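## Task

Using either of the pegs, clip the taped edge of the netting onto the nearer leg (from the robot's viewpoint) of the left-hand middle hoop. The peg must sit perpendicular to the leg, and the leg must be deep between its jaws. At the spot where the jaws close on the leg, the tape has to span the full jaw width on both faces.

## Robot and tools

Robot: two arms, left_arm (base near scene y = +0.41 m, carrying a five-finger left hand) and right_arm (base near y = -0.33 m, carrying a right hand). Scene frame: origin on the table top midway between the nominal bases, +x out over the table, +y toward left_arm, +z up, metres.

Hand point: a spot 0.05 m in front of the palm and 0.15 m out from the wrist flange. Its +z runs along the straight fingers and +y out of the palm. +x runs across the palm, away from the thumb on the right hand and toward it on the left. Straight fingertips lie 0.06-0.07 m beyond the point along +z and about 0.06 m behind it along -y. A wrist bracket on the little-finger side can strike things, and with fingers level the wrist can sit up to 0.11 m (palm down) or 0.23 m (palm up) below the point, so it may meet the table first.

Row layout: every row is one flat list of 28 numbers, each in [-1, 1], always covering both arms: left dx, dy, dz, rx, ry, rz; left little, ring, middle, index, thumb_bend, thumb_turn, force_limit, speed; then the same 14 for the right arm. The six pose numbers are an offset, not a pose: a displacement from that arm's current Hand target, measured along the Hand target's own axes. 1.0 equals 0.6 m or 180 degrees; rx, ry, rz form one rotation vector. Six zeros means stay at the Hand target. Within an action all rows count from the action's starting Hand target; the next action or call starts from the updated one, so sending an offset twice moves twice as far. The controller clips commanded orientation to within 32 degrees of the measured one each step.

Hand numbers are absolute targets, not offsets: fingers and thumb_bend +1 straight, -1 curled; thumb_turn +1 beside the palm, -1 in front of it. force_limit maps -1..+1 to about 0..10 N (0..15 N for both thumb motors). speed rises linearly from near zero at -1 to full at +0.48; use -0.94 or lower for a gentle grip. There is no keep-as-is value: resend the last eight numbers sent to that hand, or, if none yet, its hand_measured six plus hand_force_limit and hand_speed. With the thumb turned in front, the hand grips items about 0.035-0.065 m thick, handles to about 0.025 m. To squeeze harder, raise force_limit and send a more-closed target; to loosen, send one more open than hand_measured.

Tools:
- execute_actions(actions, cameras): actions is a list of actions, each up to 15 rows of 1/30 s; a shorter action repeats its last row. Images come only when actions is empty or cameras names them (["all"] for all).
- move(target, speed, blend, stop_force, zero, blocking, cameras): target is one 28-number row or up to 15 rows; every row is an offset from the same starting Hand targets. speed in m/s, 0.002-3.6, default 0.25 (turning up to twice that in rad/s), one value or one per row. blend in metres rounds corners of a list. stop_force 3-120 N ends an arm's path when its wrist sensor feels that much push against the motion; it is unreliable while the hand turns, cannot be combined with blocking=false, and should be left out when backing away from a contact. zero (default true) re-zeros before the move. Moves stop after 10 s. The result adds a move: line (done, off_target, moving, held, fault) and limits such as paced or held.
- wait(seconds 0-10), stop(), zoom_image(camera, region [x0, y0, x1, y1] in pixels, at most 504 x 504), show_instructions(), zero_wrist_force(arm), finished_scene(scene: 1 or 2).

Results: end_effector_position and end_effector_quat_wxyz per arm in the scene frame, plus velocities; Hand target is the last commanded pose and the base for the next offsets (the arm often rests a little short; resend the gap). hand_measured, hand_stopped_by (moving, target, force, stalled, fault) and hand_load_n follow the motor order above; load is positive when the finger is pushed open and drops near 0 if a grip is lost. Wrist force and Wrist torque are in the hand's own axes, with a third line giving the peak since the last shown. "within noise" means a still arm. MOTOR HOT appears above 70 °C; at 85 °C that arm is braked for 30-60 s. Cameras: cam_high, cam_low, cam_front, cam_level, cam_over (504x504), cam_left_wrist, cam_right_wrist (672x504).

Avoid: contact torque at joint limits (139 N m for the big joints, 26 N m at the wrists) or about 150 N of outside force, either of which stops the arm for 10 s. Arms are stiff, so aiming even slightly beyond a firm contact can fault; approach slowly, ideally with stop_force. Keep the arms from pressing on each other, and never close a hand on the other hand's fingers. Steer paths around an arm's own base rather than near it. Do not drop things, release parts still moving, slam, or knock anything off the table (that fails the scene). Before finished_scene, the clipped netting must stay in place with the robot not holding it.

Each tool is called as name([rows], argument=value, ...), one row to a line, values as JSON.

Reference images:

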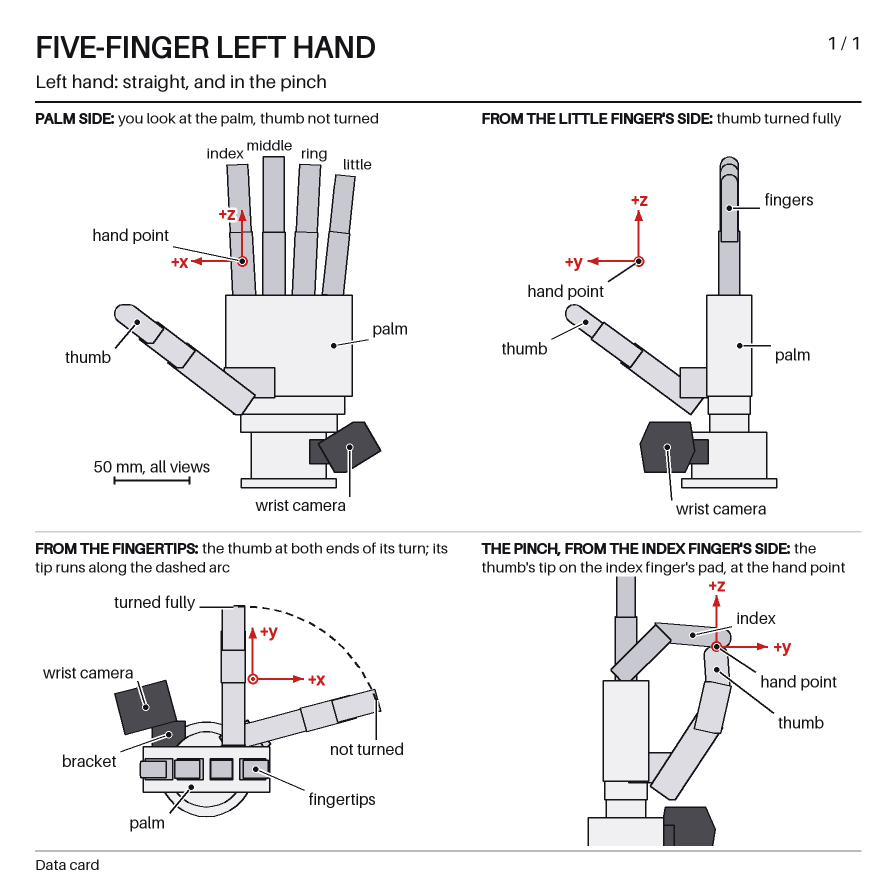

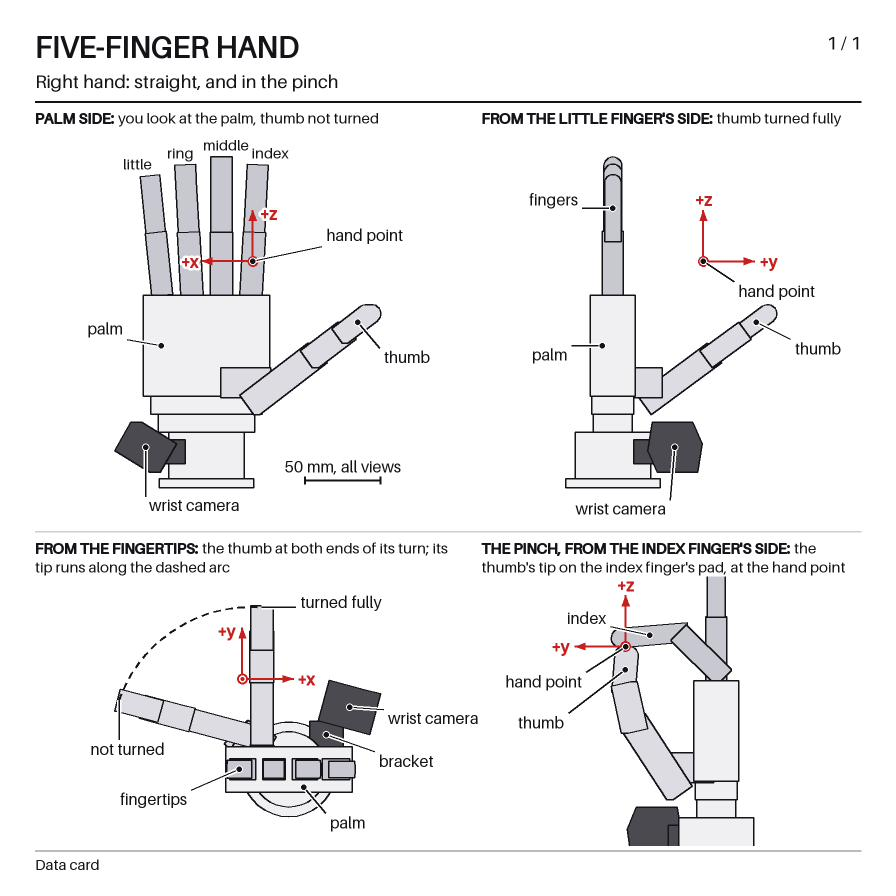

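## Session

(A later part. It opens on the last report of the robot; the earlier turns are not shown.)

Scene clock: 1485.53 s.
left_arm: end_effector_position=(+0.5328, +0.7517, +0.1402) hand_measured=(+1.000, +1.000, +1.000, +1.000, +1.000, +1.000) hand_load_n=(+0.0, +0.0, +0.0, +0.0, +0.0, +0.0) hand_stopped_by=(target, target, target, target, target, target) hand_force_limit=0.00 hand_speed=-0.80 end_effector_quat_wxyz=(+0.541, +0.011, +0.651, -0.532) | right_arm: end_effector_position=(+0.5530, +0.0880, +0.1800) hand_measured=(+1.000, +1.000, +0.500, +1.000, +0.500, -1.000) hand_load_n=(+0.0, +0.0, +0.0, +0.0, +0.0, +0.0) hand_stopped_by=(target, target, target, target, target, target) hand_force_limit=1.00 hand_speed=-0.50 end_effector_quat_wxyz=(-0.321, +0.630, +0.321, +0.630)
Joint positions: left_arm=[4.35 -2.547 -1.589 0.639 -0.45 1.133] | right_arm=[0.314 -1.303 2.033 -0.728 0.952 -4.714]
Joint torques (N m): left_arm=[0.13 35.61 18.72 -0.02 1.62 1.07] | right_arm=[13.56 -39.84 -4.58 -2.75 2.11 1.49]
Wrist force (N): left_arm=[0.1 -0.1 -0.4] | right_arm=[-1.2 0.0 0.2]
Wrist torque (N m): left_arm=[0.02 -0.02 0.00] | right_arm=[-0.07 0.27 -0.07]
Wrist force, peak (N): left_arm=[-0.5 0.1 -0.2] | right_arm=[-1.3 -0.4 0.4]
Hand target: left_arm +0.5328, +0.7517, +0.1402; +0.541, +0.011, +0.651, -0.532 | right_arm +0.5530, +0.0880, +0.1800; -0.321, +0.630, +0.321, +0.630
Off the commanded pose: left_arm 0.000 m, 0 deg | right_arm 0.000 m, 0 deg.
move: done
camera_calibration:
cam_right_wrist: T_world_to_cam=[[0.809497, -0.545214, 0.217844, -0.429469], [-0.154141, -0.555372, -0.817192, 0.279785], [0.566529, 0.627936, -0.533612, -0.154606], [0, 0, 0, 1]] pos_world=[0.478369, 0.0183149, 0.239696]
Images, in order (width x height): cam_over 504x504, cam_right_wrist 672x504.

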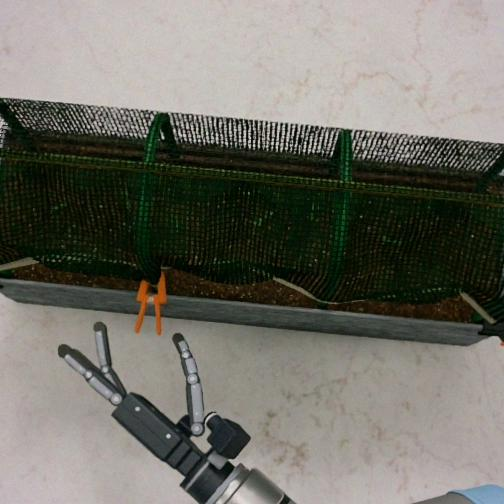

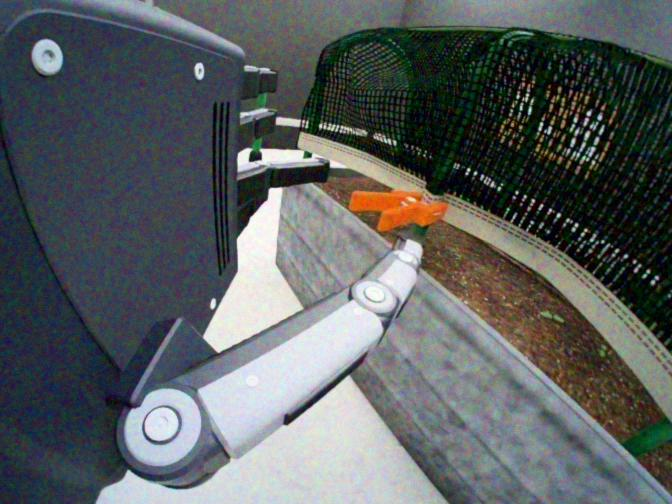

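move(target=[0,0,0,0,0,0,1,1,1,1,1,1,0.0,-0.8,0,0.0062,0.0257,0,0,0,1,1,0.5,1,0.5,-1,1.0,-0.5], speed=0.04, stop_force=4)

move(target=[0,0,0,0,0,0,1,1,1,1,1,1,0.0,-0.8,0,-0.0063,0.0047,0,0,0,1,1,0.5,1,0.5,-1,1.0,-0.5], speed=0.01, stop_force=3)

move(target=[0,0,0,0,0,0,1,1,1,1,1,1,0.0,-0.8,0,0,0,0,0,0,1,1,-0.45,1,0.5,-1,-0.4,-0.85], cameras=["cam_over","cam_right_wrist"])

zoom_image(camera="cam_over", region=[80, 250, 200, 370])

zoom_image(camera="cam_right_wrist", region=[280, 150, 480, 290])

Scene clock: 1497.90 s.
left_arm: end_effector_position=(+0.5328, +0.7517, +0.1402) hand_measured=(+1.000, +1.000, +1.000, +1.000, +1.000, +1.000) hand_load_n=(+0.0, +0.0, +0.0, +0.0, +0.0, +0.0) hand_stopped_by=(target, target, target, target, target, target) hand_force_limit=0.00 hand_speed=-0.80 end_effector_quat_wxyz=(+0.541, +0.011, +0.651, -0.532) | right_arm: end_effector_position=(+0.5651, +0.0983, +0.1800) hand_measured=(+1.000, +1.000, +0.500, +1.000, +0.500, -1.000) hand_load_n=(+0.0, +0.0, +0.0, +0.0, -0.5, +0.5) hand_stopped_by=(target, target, target, target, target, target) hand_force_limit=1.00 hand_speed=-0.50 end_effector_quat_wxyz=(-0.321, +0.630, +0.321, +0.630)
Joint positions: left_arm=[4.35 -2.547 -1.589 0.639 -0.45 1.133] | right_arm=[0.328 -1.271 1.987 -0.715 0.967 -4.714]
Joint torques (N m): left_arm=[-0.21 35.98 18.82 0.1 1.6 1.04] | right_arm=[13.79 -20.46 -25.77 0.3 2.29 2.42]
Wrist force (N): left_arm=[-0.1 0.2 -0.1] | right_arm=[-1.1 -0.2 0.1]
Wrist torque (N m): left_arm=[0.04 0.01 -0.02] | right_arm=[-0.11 0.25 -0.07]
Wrist force, peak (N): left_arm=[-0.3 0.3 -0.4] | right_arm=[-1.2 -0.5 0.1]
Hand target: left_arm +0.5328, +0.7517, +0.1402; +0.541, +0.011, +0.651, -0.532 | right_arm +0.5651, +0.0983, +0.1800; -0.321, +0.630, +0.321, +0.630
Off the commanded pose: left_arm 0.000 m, 0 deg | right_arm 0.000 m, 0 deg.
move: done

Scene clock: 1499.30 s.
left_arm: end_effector_position=(+0.5328, +0.7517, +0.1402) hand_measured=(+1.000, +1.000, +1.000, +1.000, +1.000, +1.000) hand_load_n=(+0.0, +0.0, +0.0, +0.0, +0.0, -0.5) hand_stopped_by=(target, target, target, target, target, target) hand_force_limit=0.00 hand_speed=-0.80 end_effector_quat_wxyz=(+0.541, +0.011, +0.651, -0.532) | right_arm: end_effector_position=(+0.5637, +0.1028, +0.1800) hand_measured=(+1.000, +1.000, +0.500, +1.000, +0.500, -1.000) hand_load_n=(+0.0, +0.0, +0.0, +0.0, +0.5, +0.0) hand_stopped_by=(target, target, target, target, target, target) hand_force_limit=1.00 hand_speed=-0.50 end_effector_quat_wxyz=(-0.321, +0.630, +0.321, +0.630)
Joint positions: left_arm=[4.35 -2.547 -1.589 0.639 -0.45 1.133] | right_arm=[0.34 -1.267 1.983 -0.714 0.978 -4.714]
Joint torques (N m): left_arm=[-0.27 36.23 18.91 0 1.43 1.14] | right_arm=[13.74 -21.1 -26.88 0.32 2.11 2.31]
Wrist force (N): left_arm=[0.1 0.1 -0.3] | right_arm=[-1.0 -0.1 0.0]
Wrist torque (N m): left_arm=[0.03 -0.01 0.00] | right_arm=[-0.13 0.23 -0.06]
Wrist force, peak (N): left_arm=[-0.5 0.3 -0.1] | right_arm=[-1.1 -0.7 0.0]
Hand target: left_arm +0.5328, +0.7517, +0.1402; +0.541, +0.011, +0.651, -0.532 | right_arm +0.5637, +0.1028, +0.1800; -0.321, +0.630, +0.321, +0.630
Off the commanded pose: left_arm 0.000 m, 0 deg | right_arm 0.000 m, 0 deg.
move: done

Scene clock: 1501.00 s.
left_arm: end_effector_position=(+0.5328, +0.7517, +0.1402) hand_measured=(+1.000, +1.000, +1.000, +1.000, +1.000, +1.000) hand_load_n=(+0.0, +0.0, +0.0, +0.0, +0.0, +0.0) hand_stopped_by=(target, target, target, target, target, target) hand_force_limit=0.00 hand_speed=-0.80 end_effector_quat_wxyz=(+0.541, +0.011, +0.651, -0.532) | right_arm: end_effector_position=(+0.5637, +0.1028, +0.1800) hand_measured=(+1.000, +1.000, -0.096, +1.000, +0.502, -1.000) hand_load_n=(+0.0, -0.5, +6.0, +0.0, +4.0, +0.5) hand_stopped_by=(target, target, force, target, target, target) hand_force_limit=-0.40 hand_speed=-0.85 end_effector_quat_wxyz=(-0.321, +0.630, +0.321, +0.630)
Joint positions: left_arm=[4.35 -2.547 -1.589 0.639 -0.45 1.133] | right_arm=[0.34 -1.267 1.983 -0.714 0.978 -4.714]
Joint torques (N m): left_arm=[0.27 35.58 18.81 -0.08 1.52 1.15] | right_arm=[14.29 -20.8 -26.59 0.28 1.42 1.87]
Wrist force (N): left_arm=[-0.2 0.0 0.0] | right_arm=[-1.0 0.7 -0.2]
Wrist torque (N m): left_arm=[0.00 0.04 -0.02] | right_arm=[-0.13 0.23 -0.04]
Wrist force, peak (N): left_arm=[-0.2 -0.2 -0.4] | right_arm=[-1.3 0.5 -0.2]
Hand target: left_arm +0.5328, +0.7517, +0.1402; +0.541, +0.011, +0.651, -0.532 | right_arm +0.5637, +0.1028, +0.1800; -0.321, +0.630, +0.321, +0.630
Off the commanded pose: left_arm 0.000 m, 0 deg | right_arm 0.000 m, 0 deg.
move: done
camera_calibration:
cam_right_wrist: T_world_to_cam=[[0.809366, -0.545412, 0.217836, -0.429934], [-0.154311, -0.555364, -0.817165, 0.289787], [0.56667, 0.627771, -0.533656, -0.170078], [0, 0, 0, 1]] pos_world=[0.489069, 0.0332161, 0.239696]
Images, in order (width x height): cam_over 504x504, cam_right_wrist 672x504.

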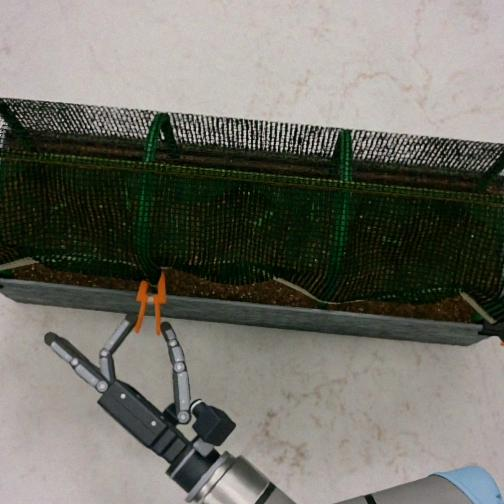

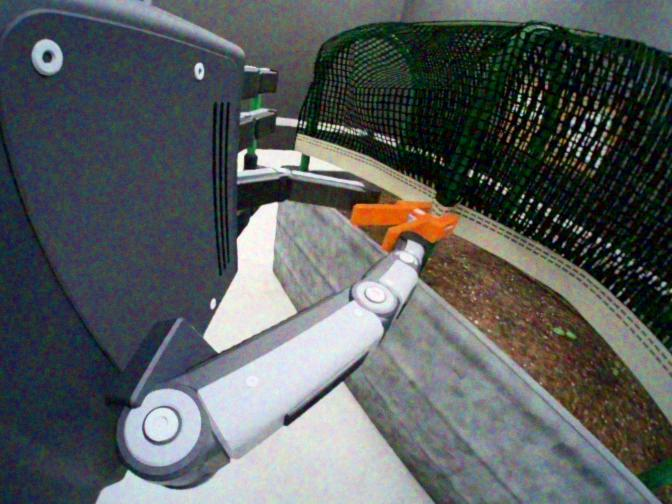

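Scaled by 4.200.

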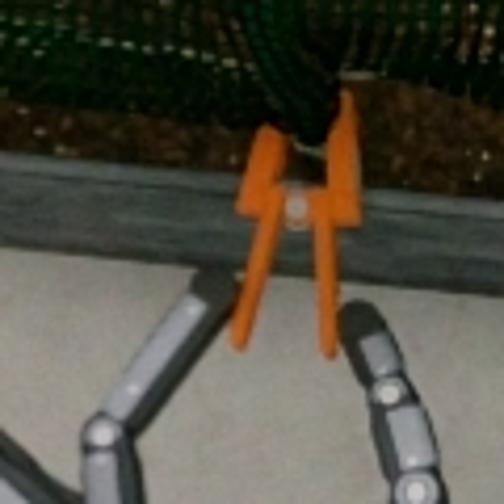

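Scaled by 2.520 from the camera's 672x504 image, which has a finer 960x720 frame.

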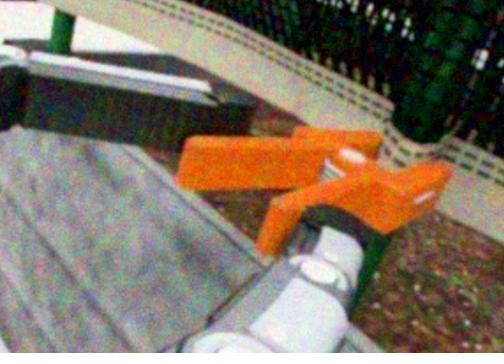

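move([
  [0,0,0,0,0,0,1,1,1,1,1,1,0.0,-0.8,0,0,0,0,0,0,1,1,0.1,1,0.6,-1,-0.4,-0.5],
  [0,0,0,0,0,0,1,1,1,1,1,1,0.0,-0.8,0,-0.0092,0.0075,0,0,0,1,1,0.1,1,0.6,-1,-0.4,-0.5],
  [0,0,0,0,0,0,1,1,1,1,1,1,0.0,-0.8,0,-0.0092,0.0075,0,0,0,1,1,-0.5,1,0.6,-1,-0.4,-0.85],
], speed=0.02, cameras=["cam_over","cam_right_wrist"])

zoom_image(camera="cam_over", region=[80, 250, 200, 370])

zoom_image(camera="cam_right_wrist", region=[280, 150, 480, 290])

Scene clock: 1510.37 s.
left_arm: end_effector_position=(+0.5328, +0.7517, +0.1402) hand_measured=(+1.000, +1.000, +1.000, +1.000, +1.000, +1.000) hand_load_n=(+0.0, +0.0, +0.0, +0.0, +0.0, +0.0) hand_stopped_by=(target, target, target, target, target, target) hand_force_limit=0.00 hand_speed=-0.80 end_effector_quat_wxyz=(+0.541, +0.011, +0.651, -0.532) | right_arm: end_effector_position=(+0.5619, +0.1096, +0.1800) hand_measured=(+1.000, +1.000, -0.162, +1.000, +0.602, -1.000) hand_load_n=(+0.0, +0.0, +5.5, +0.0, +5.0, +0.5) hand_stopped_by=(target, target, force, target, target, target) hand_force_limit=-0.40 hand_speed=-0.85 end_effector_quat_wxyz=(-0.321, +0.630, +0.321, +0.630)
Joint positions: left_arm=[4.35 -2.547 -1.589 0.639 -0.45 1.133] | right_arm=[0.356 -1.262 1.975 -0.711 0.994 -4.714]
Joint torques (N m): left_arm=[0.08 35.61 18.9 0.03 1.63 1.2] | right_arm=[14.25 -20.71 -26.36 0.45 1.33 2.24]
Wrist force (N): left_arm=[0.1 0.1 -0.2] | right_arm=[-0.8 1.4 -0.6]
Wrist torque (N m): left_arm=[0.02 -0.01 0.00] | right_arm=[-0.15 0.21 -0.02]
Wrist force, peak (N): left_arm=[0.2 0.4 -0.5] | right_arm=[-1.1 1.8 -0.5]
Hand target: left_arm +0.5328, +0.7517, +0.1402; +0.541, +0.011, +0.651, -0.532 | right_arm +0.5619, +0.1096, +0.1800; -0.321, +0.630, +0.321, +0.630
Off the commanded pose: left_arm 0.000 m, 0 deg | right_arm 0.000 m, 0 deg.
move: done
camera_calibration:
cam_right_wrist: T_world_to_cam=[[0.809366, -0.545412, 0.217836, -0.424633], [-0.154311, -0.555364, -0.817165, 0.293326], [0.56667, 0.627771, -0.533656, -0.173333], [0, 0, 0, 1]] pos_world=[0.487169, 0.0401161, 0.239696]
Images, in order (width x height): cam_over 504x504, cam_right_wrist 672x504.

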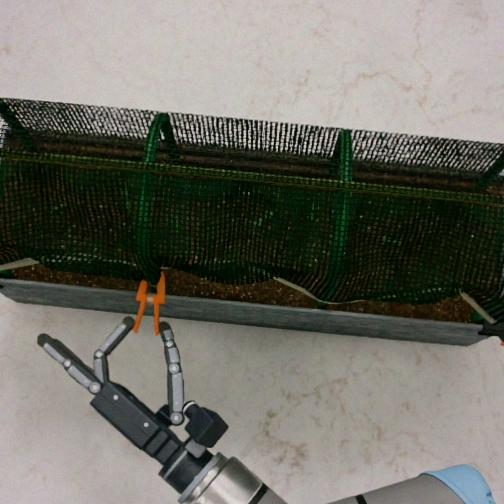

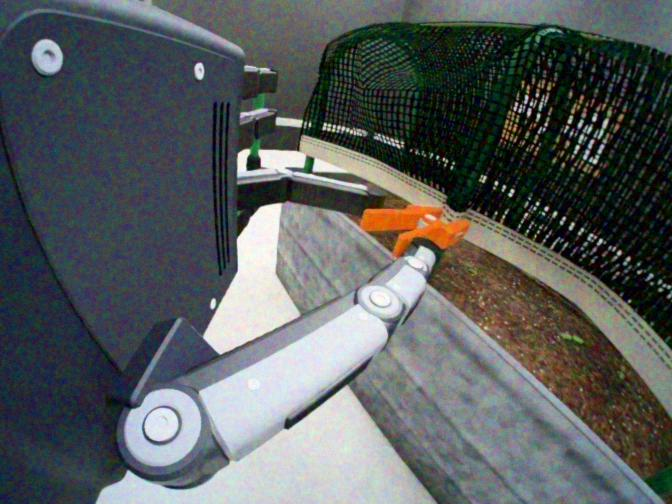

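Scaled by 4.200.

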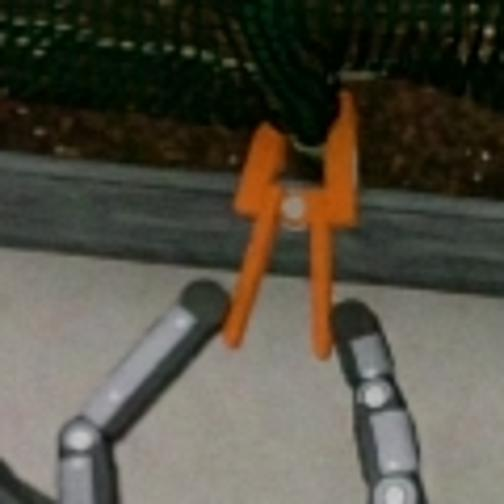

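Scaled by 2.520 from the camera's 672x504 image, which has a finer 960x720 frame.

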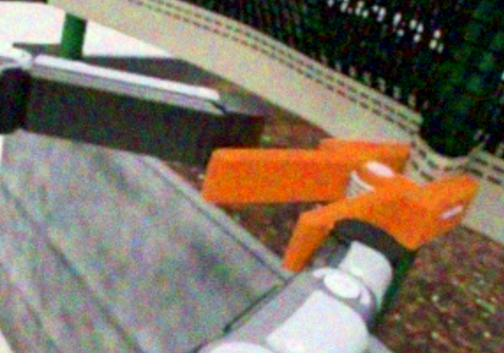

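execute_actions([
  [[0,0,0,0,0,0,1,1,1,1,1,1,0.0,-0.8,0,0,0,0,0,0,1,1,-0.17,1,0.6,-1,1.0,-0.85],[0,0,0,0,0,0,1,1,1,1,1,1,0.0,-0.8,0,0,0,0,0,0,1,1,-0.18,1,0.6,-1,1.0,-0.85],[0,0,0,0,0,0,1,1,1,1,1,1,0.0,-0.8,0,0,0,0,0,0,1,1,-0.19,1,0.6,-1,1.0,-0.85],[0,0,0,0,0,0,1,1,1,1,1,1,0.0,-0.8,0,0,0,0,0,0,1,1,-0.2,1,0.6,-1,1.0,-0.85],[0,0,0,0,0,0,1,1,1,1,1,1,0.0,-0.8,0,0,0,0,0,0,1,1,-0.21,1,0.6,-1,1.0,-0.85],[0,0,0,0,0,0,1,1,1,1,1,1,0.0,-0.8,0,0,0,0,0,0,1,1,-0.22,1,0.6,-1,1.0,-0.85],[0,0,0,0,0,0,1,1,1,1,1,1,0.0,-0.8,0,0,0,0,0,0,1,1,-0.23,1,0.59,-1,1.0,-0.85],[0,0,0,0,0,0,1,1,1,1,1,1,0.0,-0.8,0,0,0,0,0,0,1,1,-0.23,1,0.585,-1,1.0,-0.85],[0,0,0,0,0,0,1,1,1,1,1,1,0.0,-0.8,0,0,0,0,0,0,1,1,-0.23,1,0.58,-1,1.0,-0.85],[0,0,0,0,0,0,1,1,1,1,1,1,0.0,-0.8,0,0,0,0,0,0,1,1,-0.23,1,0.575,-1,1.0,-0.85],[0,0,0,0,0,0,1,1,1,1,1,1,0.0,-0.8,0,0,0,0,0,0,1,1,-0.23,1,0.57,-1,1.0,-0.85],[0,0,0,0,0,0,1,1,1,1,1,1,0.0,-0.8,0,0,0,0,0,0,1,1,-0.23,1,0.565,-1,1.0,-0.85],[0,0,0,0,0,0,1,1,1,1,1,1,0.0,-0.8,0,0,0,0,0,0,1,1,-0.23,1,0.56,-1,1.0,-0.85],[0,0,0,0,0,0,1,1,1,1,1,1,0.0,-0.8,0,0,0,0,0,0,1,1,-0.23,1,0.56,-1,1.0,-0.85],[0,0,0,0,0,0,1,1,1,1,1,1,0.0,-0.8,0,0,0,0,0,0,1,1,-0.23,1,0.56,-1,1.0,-0.85]],
], cameras=["cam_over","cam_right_wrist"])

zoom_image(camera="cam_over", region=[80, 250, 200, 370])

zoom_image(camera="cam_right_wrist", region=[280, 150, 480, 290])

Scene clock: 1519.60 s.
left_arm: end_effector_position=(+0.5328, +0.7517, +0.1402) hand_measured=(+1.000, +1.000, +1.000, +1.000, +1.000, +1.000) hand_load_n=(+0.0, +0.0, +0.0, +0.0, +0.0, +0.0) hand_stopped_by=(target, target, target, target, target, target) hand_force_limit=0.00 hand_speed=-0.80 end_effector_quat_wxyz=(+0.541, +0.011, +0.651, -0.532) | right_arm: end_effector_position=(+0.5619, +0.1096, +0.1800) hand_measured=(+1.000, +1.000, -0.184, +1.000, +0.570, -1.000) hand_load_n=(+0.0, +0.0, +14.5, +0.0, +14.0, +2.0) hand_stopped_by=(target, target, force, target, stalled, target) hand_force_limit=1.00 hand_speed=-0.85 end_effector_quat_wxyz=(-0.321, +0.630, +0.321, +0.630)
Joint positions: left_arm=[4.35 -2.547 -1.589 0.639 -0.45 1.133] | right_arm=[0.356 -1.262 1.975 -0.711 0.994 -4.714]
Joint torques (N m): left_arm=[-0.16 35.38 19.18 -0.04 1.57 1.24] | right_arm=[15.09 -22.54 -24.78 0.01 -1.97 2.01]
Wrist force (N): left_arm=[0.1 -0.3 0.0] | right_arm=[-1.1 1.2 -1.0]
Wrist torque (N m): left_arm=[-0.04 -0.01 0.01] | right_arm=[-0.13 0.25 -0.03]
Wrist force, peak (N): left_arm=[0.1 0.4 -0.2] | right_arm=[-1.2 2.5 -1.7]
Hand target: left_arm +0.5328, +0.7517, +0.1402; +0.541, +0.011, +0.651, -0.532 | right_arm +0.5619, +0.1096, +0.1800; -0.321, +0.630, +0.321, +0.630
Off the commanded pose: left_arm 0.000 m, 0 deg | right_arm 0.000 m, 0 deg.
camera_calibration:
cam_right_wrist: T_world_to_cam=[[0.809399, -0.545375, 0.217805, -0.424643], [-0.154273, -0.555323, -0.8172, 0.293314], [0.566632, 0.62784, -0.533615, -0.173327], [0, 0, 0, 1]] pos_world=[0.487169, 0.0401158, 0.239696]
Images, in order (width x height): cam_over 504x504, cam_right_wrist 672x504.

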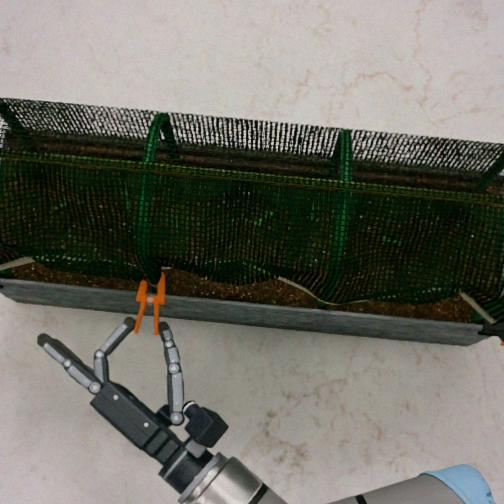

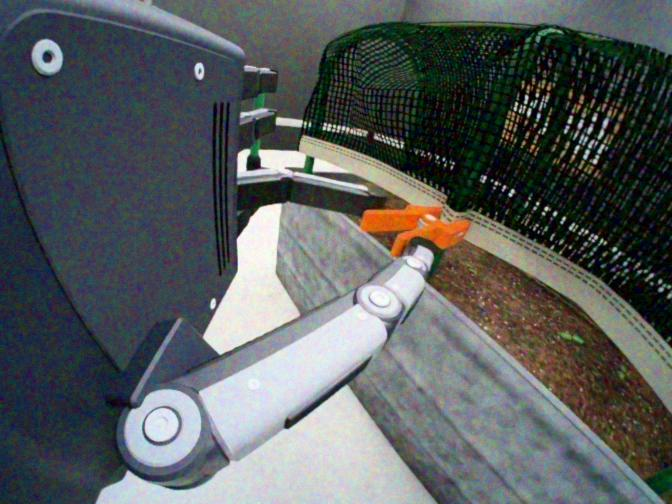

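Scaled by 4.200.

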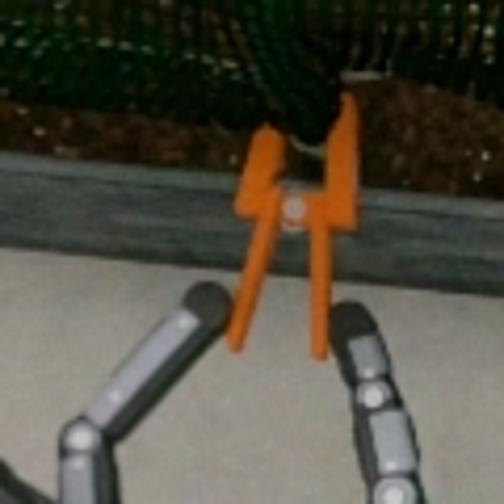

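Scaled by 2.520 from the camera's 672x504 image, which has a finer 960x720 frame.

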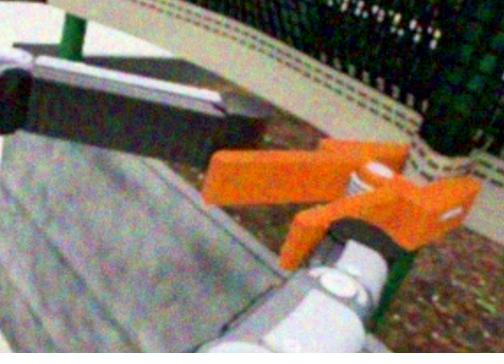

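move(target=[0,0,0,0,0,0,1,1,1,1,1,1,0.0,-0.8,0.0025,0.0083,0.0055,0,0,0,1,1,-0.23,1,0.56,-1,1.0,-0.85], speed=0.015, stop_force=13, cameras=["cam_over","cam_right_wrist"])

zoom_image(camera="cam_over", region=[80, 250, 200, 370])

zoom_image(camera="cam_right_wrist", region=[320, 170, 480, 280])

Scene clock: 1526.13 s.
left_arm: end_effector_position=(+0.5328, +0.7517, +0.1402) hand_measured=(+1.000, +1.000, +1.000, +1.000, +1.000, +1.000) hand_load_n=(+0.0, +0.0, +0.0, +0.0, +0.0, -0.5) hand_stopped_by=(target, target, target, target, target, target) hand_force_limit=0.00 hand_speed=-0.80 end_effector_quat_wxyz=(+0.541, +0.011, +0.651, -0.532) | right_arm: end_effector_position=(+0.5678, +0.1094, +0.1815) hand_measured=(+1.000, +1.000, -0.184, +1.000, +0.570, -1.000) hand_load_n=(+0.0, +0.0, +9.5, +0.0, +12.5, +1.0) hand_stopped_by=(target, target, force, target, stalled, target) hand_force_limit=1.00 hand_speed=-0.85 end_effector_quat_wxyz=(-0.321, +0.630, +0.321, +0.630)
Joint positions: left_arm=[4.35 -2.547 -1.589 0.639 -0.45 1.133] | right_arm=[0.351 -1.255 1.96 -0.703 0.989 -4.714]
Joint torques (N m): left_arm=[0.2 35.55 18.82 -0.11 1.59 1.01] | right_arm=[-16.36 -20.31 -30.36 -0.68 -0.41 1.27]
Wrist force (N): left_arm=[0.0 0.0 -0.2] | right_arm=[-0.6 -8.9 -7.2]
Wrist torque (N m): left_arm=[0.01 0.00 -0.01] | right_arm=[-0.42 0.36 -0.23]
Wrist force, peak (N): left_arm=[-0.4 0.0 -0.4] | right_arm=[-0.5 -10.2 -8.2]
Hand target: left_arm +0.5328, +0.7517, +0.1402; +0.541, +0.011, +0.651, -0.532 | right_arm +0.5678, +0.1094, +0.1815; -0.321, +0.630, +0.321, +0.630
Off the commanded pose: left_arm 0.000 m, 0 deg | right_arm 0.000 m, 0 deg.
move: done
camera_calibration:
cam_right_wrist: T_world_to_cam=[[0.809412, -0.545361, 0.217793, -0.429994], [-0.15432, -0.555374, -0.817157, 0.295313], [0.566602, 0.627807, -0.533686, -0.175704], [0, 0, 0, 1]] pos_world=[0.493169, 0.0398158, 0.241196]
Images, in order (width x height): cam_over 504x504, cam_right_wrist 672x504.

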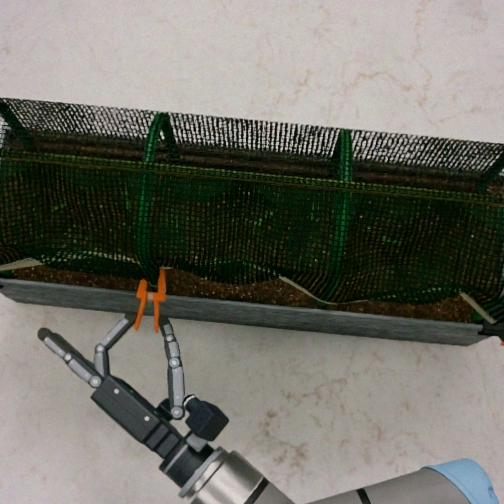

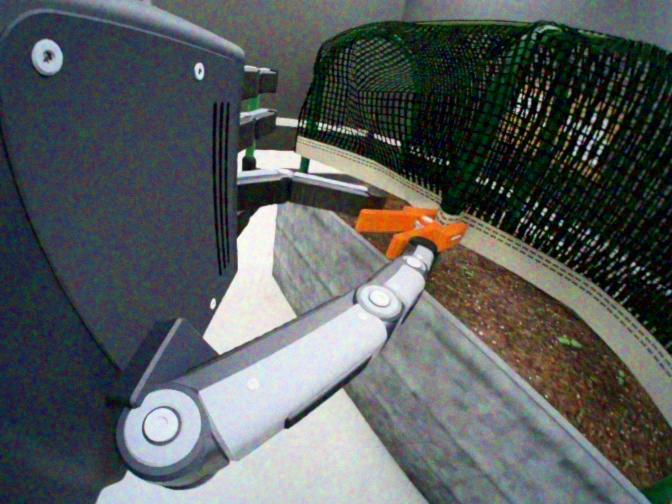

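Scaled by 4.200.

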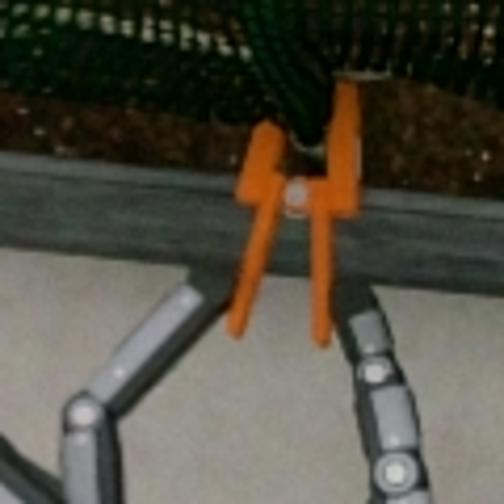

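Scaled by 3.150 from the camera's 672x504 image, which has a finer 960x720 frame.

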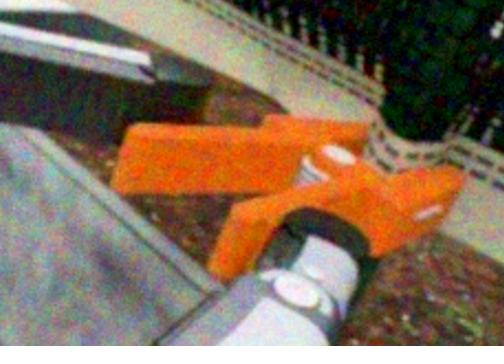

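zoom_image(camera="cam_right_wrist", region=[415, 190, 485, 250])

zoom_image(camera="cam_over", region=[125, 255, 185, 315])

Scaled by 7.200 from the camera's 672x504 image, which has a finer 960x720 frame.

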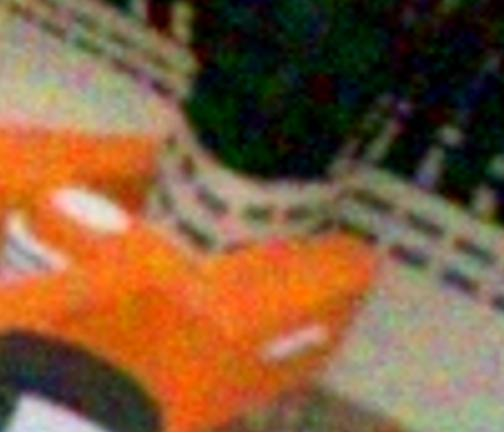

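Scaled by 8.400.

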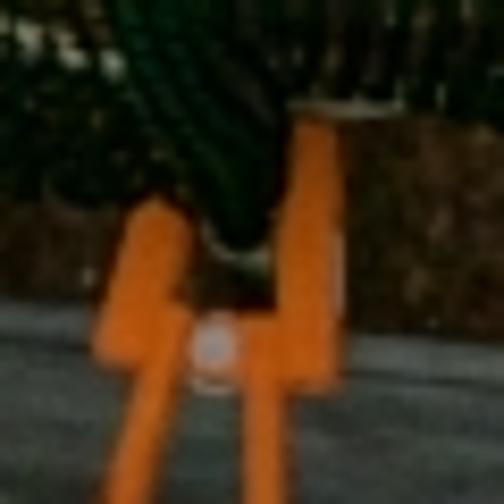

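move(target=[0,0,0,0,0,0,1,1,1,1,1,1,0.0,-0.8,0.0042,0,0,0,0,0,1,1,-0.23,1,0.56,-1,1.0,-0.85], speed=0.01, stop_force=10, cameras=["cam_over","cam_right_wrist"])

zoom_image(camera="cam_right_wrist", region=[415, 190, 485, 250])

zoom_image(camera="cam_over", region=[125, 255, 185, 315])

Scene clock: 1547.47 s.
left_arm: end_effector_position=(+0.5328, +0.7517, +0.1402) hand_measured=(+1.000, +1.000, +1.000, +1.000, +1.000, +1.000) hand_load_n=(+0.0, +0.0, +0.0, +0.0, +0.5, +0.0) hand_stopped_by=(target, target, target, target, target, target) hand_force_limit=0.00 hand_speed=-0.80 end_effector_quat_wxyz=(+0.541, +0.011, +0.651, -0.532) | right_arm: end_effector_position=(+0.5678, +0.1094, +0.1840) hand_measured=(+1.000, +1.000, -0.184, +1.000, +0.570, -1.000) hand_load_n=(+0.0, +0.0, +10.0, +0.0, +12.5, +1.5) hand_stopped_by=(target, target, force, target, stalled, target) hand_force_limit=1.00 hand_speed=-0.85 end_effector_quat_wxyz=(-0.321, +0.630, +0.321, +0.630)
Joint positions: left_arm=[4.35 -2.547 -1.589 0.639 -0.45 1.133] | right_arm=[0.351 -1.259 1.957 -0.697 0.989 -4.714]
Joint torques (N m): left_arm=[-0.93 35.24 18.8 -0.05 1.51 0.99] | right_arm=[-15.1 -42.14 -29.75 -0.65 -0.09 -2.33]
Wrist force (N): left_arm=[0.1 0.1 0.0] | right_arm=[-0.9 -7.3 -6.2]
Wrist torque (N m): left_arm=[0.02 -0.01 0.00] | right_arm=[-0.36 0.28 -0.16]
Wrist force, peak (N): left_arm=[-0.4 0.4 -0.2] | right_arm=[-0.8 -9.4 -7.2]
Hand target: left_arm +0.5328, +0.7517, +0.1402; +0.541, +0.011, +0.651, -0.532 | right_arm +0.5678, +0.1094, +0.1840; -0.321, +0.630, +0.321, +0.630
Off the commanded pose: left_arm 0.000 m, 0 deg | right_arm 0.000 m, 0 deg.
move: done
camera_calibration:
cam_right_wrist: T_world_to_cam=[[0.809399, -0.545375, 0.217805, -0.430535], [-0.154273, -0.555323, -0.8172, 0.297342], [0.566632, 0.62784, -0.533615, -0.174404], [0, 0, 0, 1]] pos_world=[0.493169, 0.0398158, 0.243696]
Images, in order (width x height): cam_over 504x504, cam_right_wrist 672x504.

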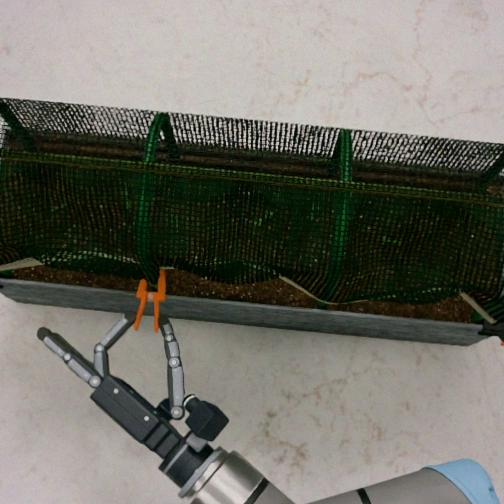

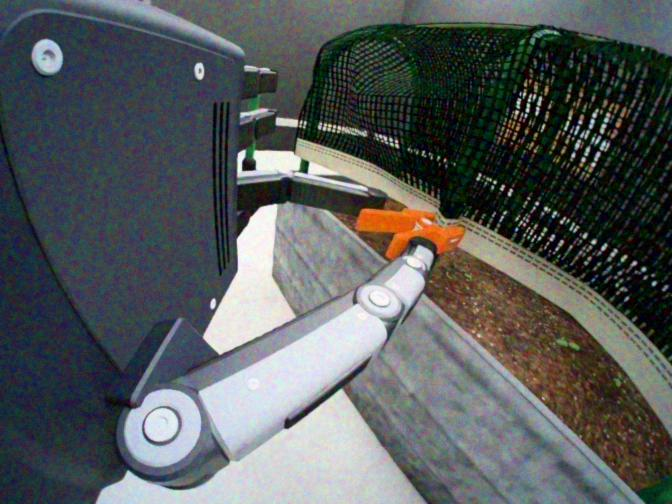

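Scaled by 7.200 from the camera's 672x504 image, which has a finer 960x720 frame.

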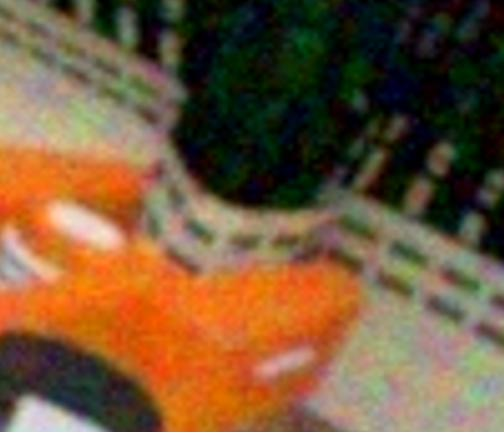

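Scaled by 8.400.

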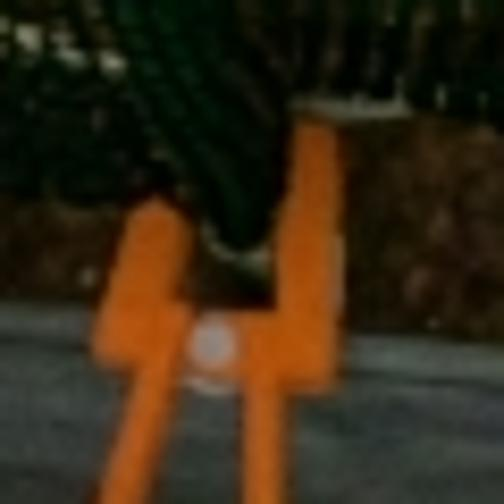

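move([
  [0,0,0,0,0,0,1,1,1,1,1,1,0.0,-0.8,-0.0042,0,0,0,0,0,1,1,-0.23,1,0.56,-1,1.0,-0.85],
  [0,0,0,0,0,0,1,1,1,1,1,1,0.0,-0.8,-0.0042,-0.0083,-0.0055,0,0,0,1,1,-0.23,1,0.56,-1,1.0,-0.85],
], speed=0.02, cameras=["cam_over","cam_right_wrist"])

zoom_image(camera="cam_right_wrist", region=[415, 190, 485, 250])

zoom_image(camera="cam_over", region=[115, 255, 185, 345])

Scene clock: 1555.97 s.
left_arm: end_effector_position=(+0.5328, +0.7517, +0.1402) hand_measured=(+1.000, +1.000, +1.000, +1.000, +1.000, +1.000) hand_load_n=(+0.0, +0.0, +0.0, +0.0, +0.0, +0.0) hand_stopped_by=(target, target, target, target, target, target) hand_force_limit=0.00 hand_speed=-0.80 end_effector_quat_wxyz=(+0.541, +0.011, +0.651, -0.532) | right_arm: end_effector_position=(+0.5620, +0.1096, +0.1815) hand_measured=(+1.000, +1.000, -0.184, +1.000, +0.570, -1.000) hand_load_n=(+0.0, +0.0, +12.0, +0.5, +14.0, +2.0) hand_stopped_by=(target, target, force, target, stalled, target) hand_force_limit=1.00 hand_speed=-0.85 end_effector_quat_wxyz=(-0.321, +0.630, +0.321, +0.630)
Joint positions: left_arm=[4.35 -2.547 -1.589 0.639 -0.45 1.133] | right_arm=[0.356 -1.264 1.973 -0.707 0.994 -4.714]
Joint torques (N m): left_arm=[0.41 35.64 18.97 0.09 1.61 1.21] | right_arm=[14.44 -41.81 -4.37 -2.43 1.87 -2.11]
Wrist force (N): left_arm=[0.1 -0.2 0.0] | right_arm=[-1.0 2.5 2.5]
Wrist torque (N m): left_arm=[-0.03 0.00 0.00] | right_arm=[-0.01 0.18 -0.02]
Wrist force, peak (N): left_arm=[-0.1 0.1 -0.4] | right_arm=[-0.4 -8.8 -6.6]
Hand target: left_arm +0.5328, +0.7517, +0.1402; +0.541, +0.011, +0.651, -0.532 | right_arm +0.5619, +0.1096, +0.1815; -0.321, +0.630, +0.321, +0.630
Off the commanded pose: left_arm 0.000 m, 0 deg | right_arm 0.000 m, 0 deg.
move: done
camera_calibration:
cam_right_wrist: T_world_to_cam=[[0.809375, -0.54538, 0.217882, -0.425193], [-0.154266, -0.555395, -0.817153, 0.294503], [0.56667, 0.627771, -0.533656, -0.172583], [0, 0, 0, 1]] pos_world=[0.487369, 0.0400159, 0.241196]
Images, in order (width x height): cam_over 504x504, cam_right_wrist 672x504.

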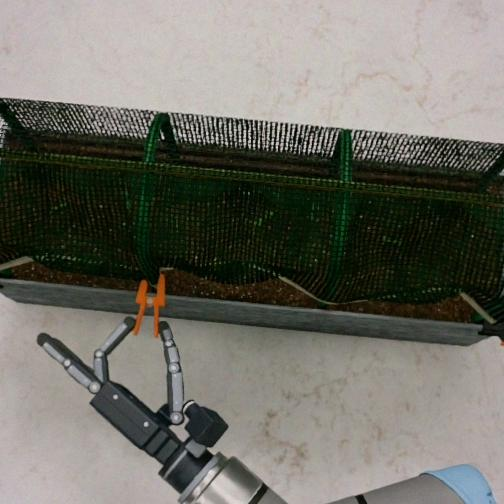

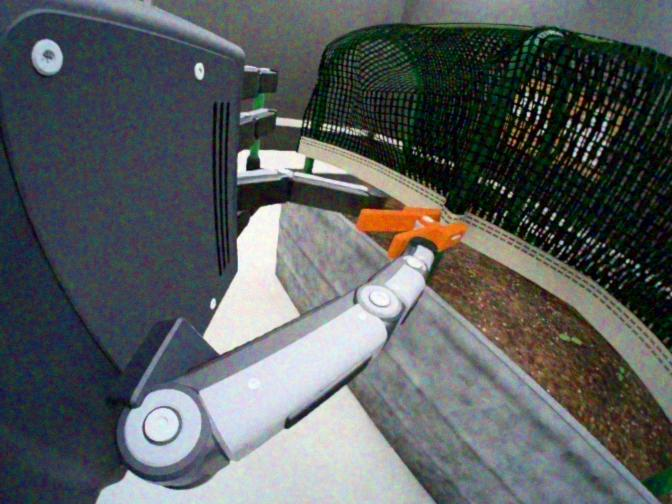

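Scaled by 7.200 from the camera's 672x504 image, which has a finer 960x720 frame.

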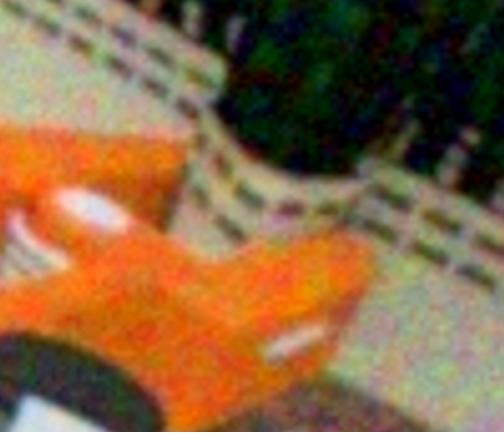

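Scaled by 5.600.

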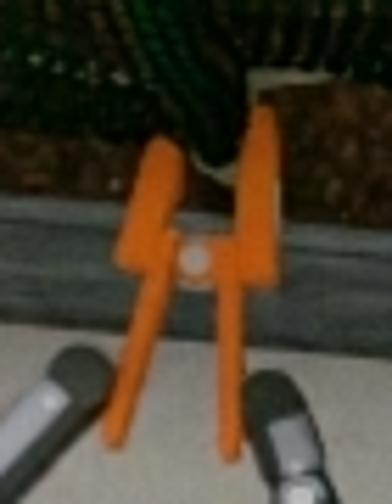

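move(target=[0,0,0,0,0,0,1,1,1,1,1,1,0.0,-0.8,0.0042,0,0,0,0,0,1,1,-0.23,1,0.56,-1,1.0,-0.85], speed=0.02, cameras=["cam_over","cam_right_wrist"])

zoom_image(camera="cam_right_wrist", region=[415, 190, 485, 250])

zoom_image(camera="cam_right_wrist", region=[320, 170, 480, 280])

Scene clock: 1560.47 s.
left_arm: end_effector_position=(+0.5328, +0.7517, +0.1402) hand_measured=(+1.000, +1.000, +1.000, +1.000, +1.000, +1.000) hand_load_n=(+0.0, +0.0, -0.5, +0.5, +0.0, +0.0) hand_stopped_by=(target, target, target, target, target, target) hand_force_limit=0.00 hand_speed=-0.80 end_effector_quat_wxyz=(+0.541, +0.011, +0.651, -0.532) | right_arm: end_effector_position=(+0.5619, +0.1096, +0.1839) hand_measured=(+1.000, +1.000, -0.184, +1.000, +0.570, -1.000) hand_load_n=(+0.0, +0.0, +12.0, +0.0, +13.5, +2.0) hand_stopped_by=(target, target, force, target, stalled, target) hand_force_limit=1.00 hand_speed=-0.85 end_effector_quat_wxyz=(-0.321, +0.630, +0.321, +0.630)
Joint positions: left_arm=[4.35 -2.547 -1.589 0.639 -0.45 1.133] | right_arm=[0.356 -1.268 1.971 -0.701 0.994 -4.714]
Joint torques (N m): left_arm=[0.32 36.1 18.6 0.03 1.65 1.11] | right_arm=[14.79 -43.21 -25.72 0.42 1.81 2.29]
Wrist force (N): left_arm=[-0.2 0.1 -0.2] | right_arm=[-1.5 2.0 1.6]
Wrist torque (N m): left_arm=[0.02 0.04 -0.02] | right_arm=[-0.01 0.18 0.00]
Wrist force, peak (N): left_arm=[0.5 -0.1 0.1] | right_arm=[-1.0 2.7 2.7]
Hand target: left_arm +0.5328, +0.7517, +0.1402; +0.541, +0.011, +0.651, -0.532 | right_arm +0.5619, +0.1096, +0.1840; -0.321, +0.630, +0.321, +0.630
Off the commanded pose: left_arm 0.000 m, 0 deg | right_arm 0.000 m, 0 deg.
move: done
camera_calibration:
cam_right_wrist: T_world_to_cam=[[0.809399, -0.545375, 0.217805, -0.425493], [-0.154273, -0.555323, -0.8172, 0.296501], [0.566632, 0.62784, -0.533615, -0.171246], [0, 0, 0, 1]] pos_world=[0.487169, 0.0401158, 0.243596]
Images, in order (width x height): cam_over 504x504, cam_right_wrist 672x504.

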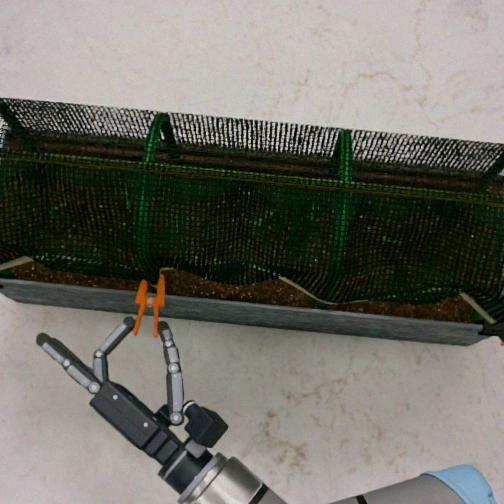

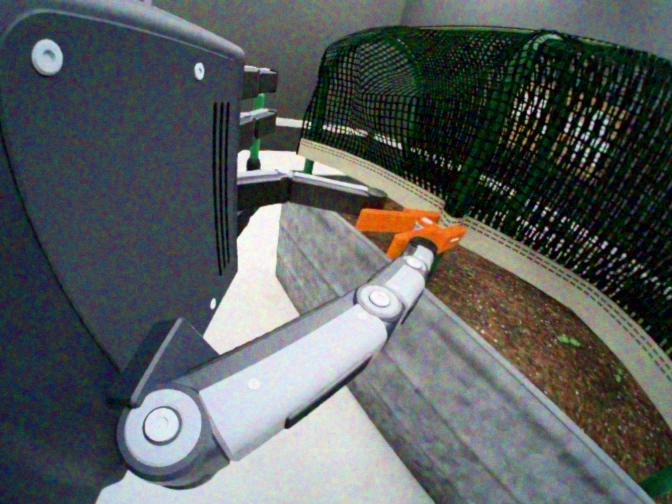

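Scaled by 7.200 from the camera's 672x504 image, which has a finer 960x720 frame.

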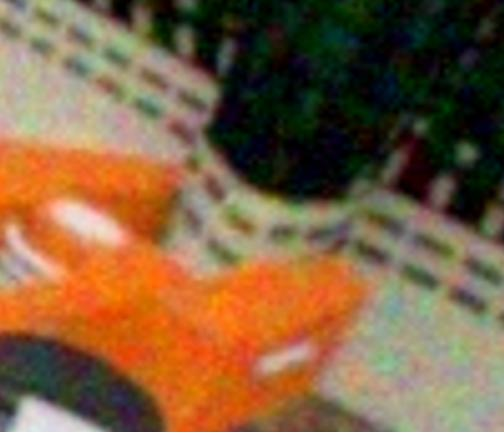

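Scaled by 3.150 from the camera's 672x504 image, which has a finer 960x720 frame.

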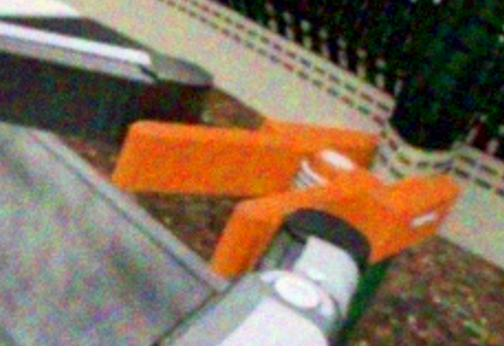

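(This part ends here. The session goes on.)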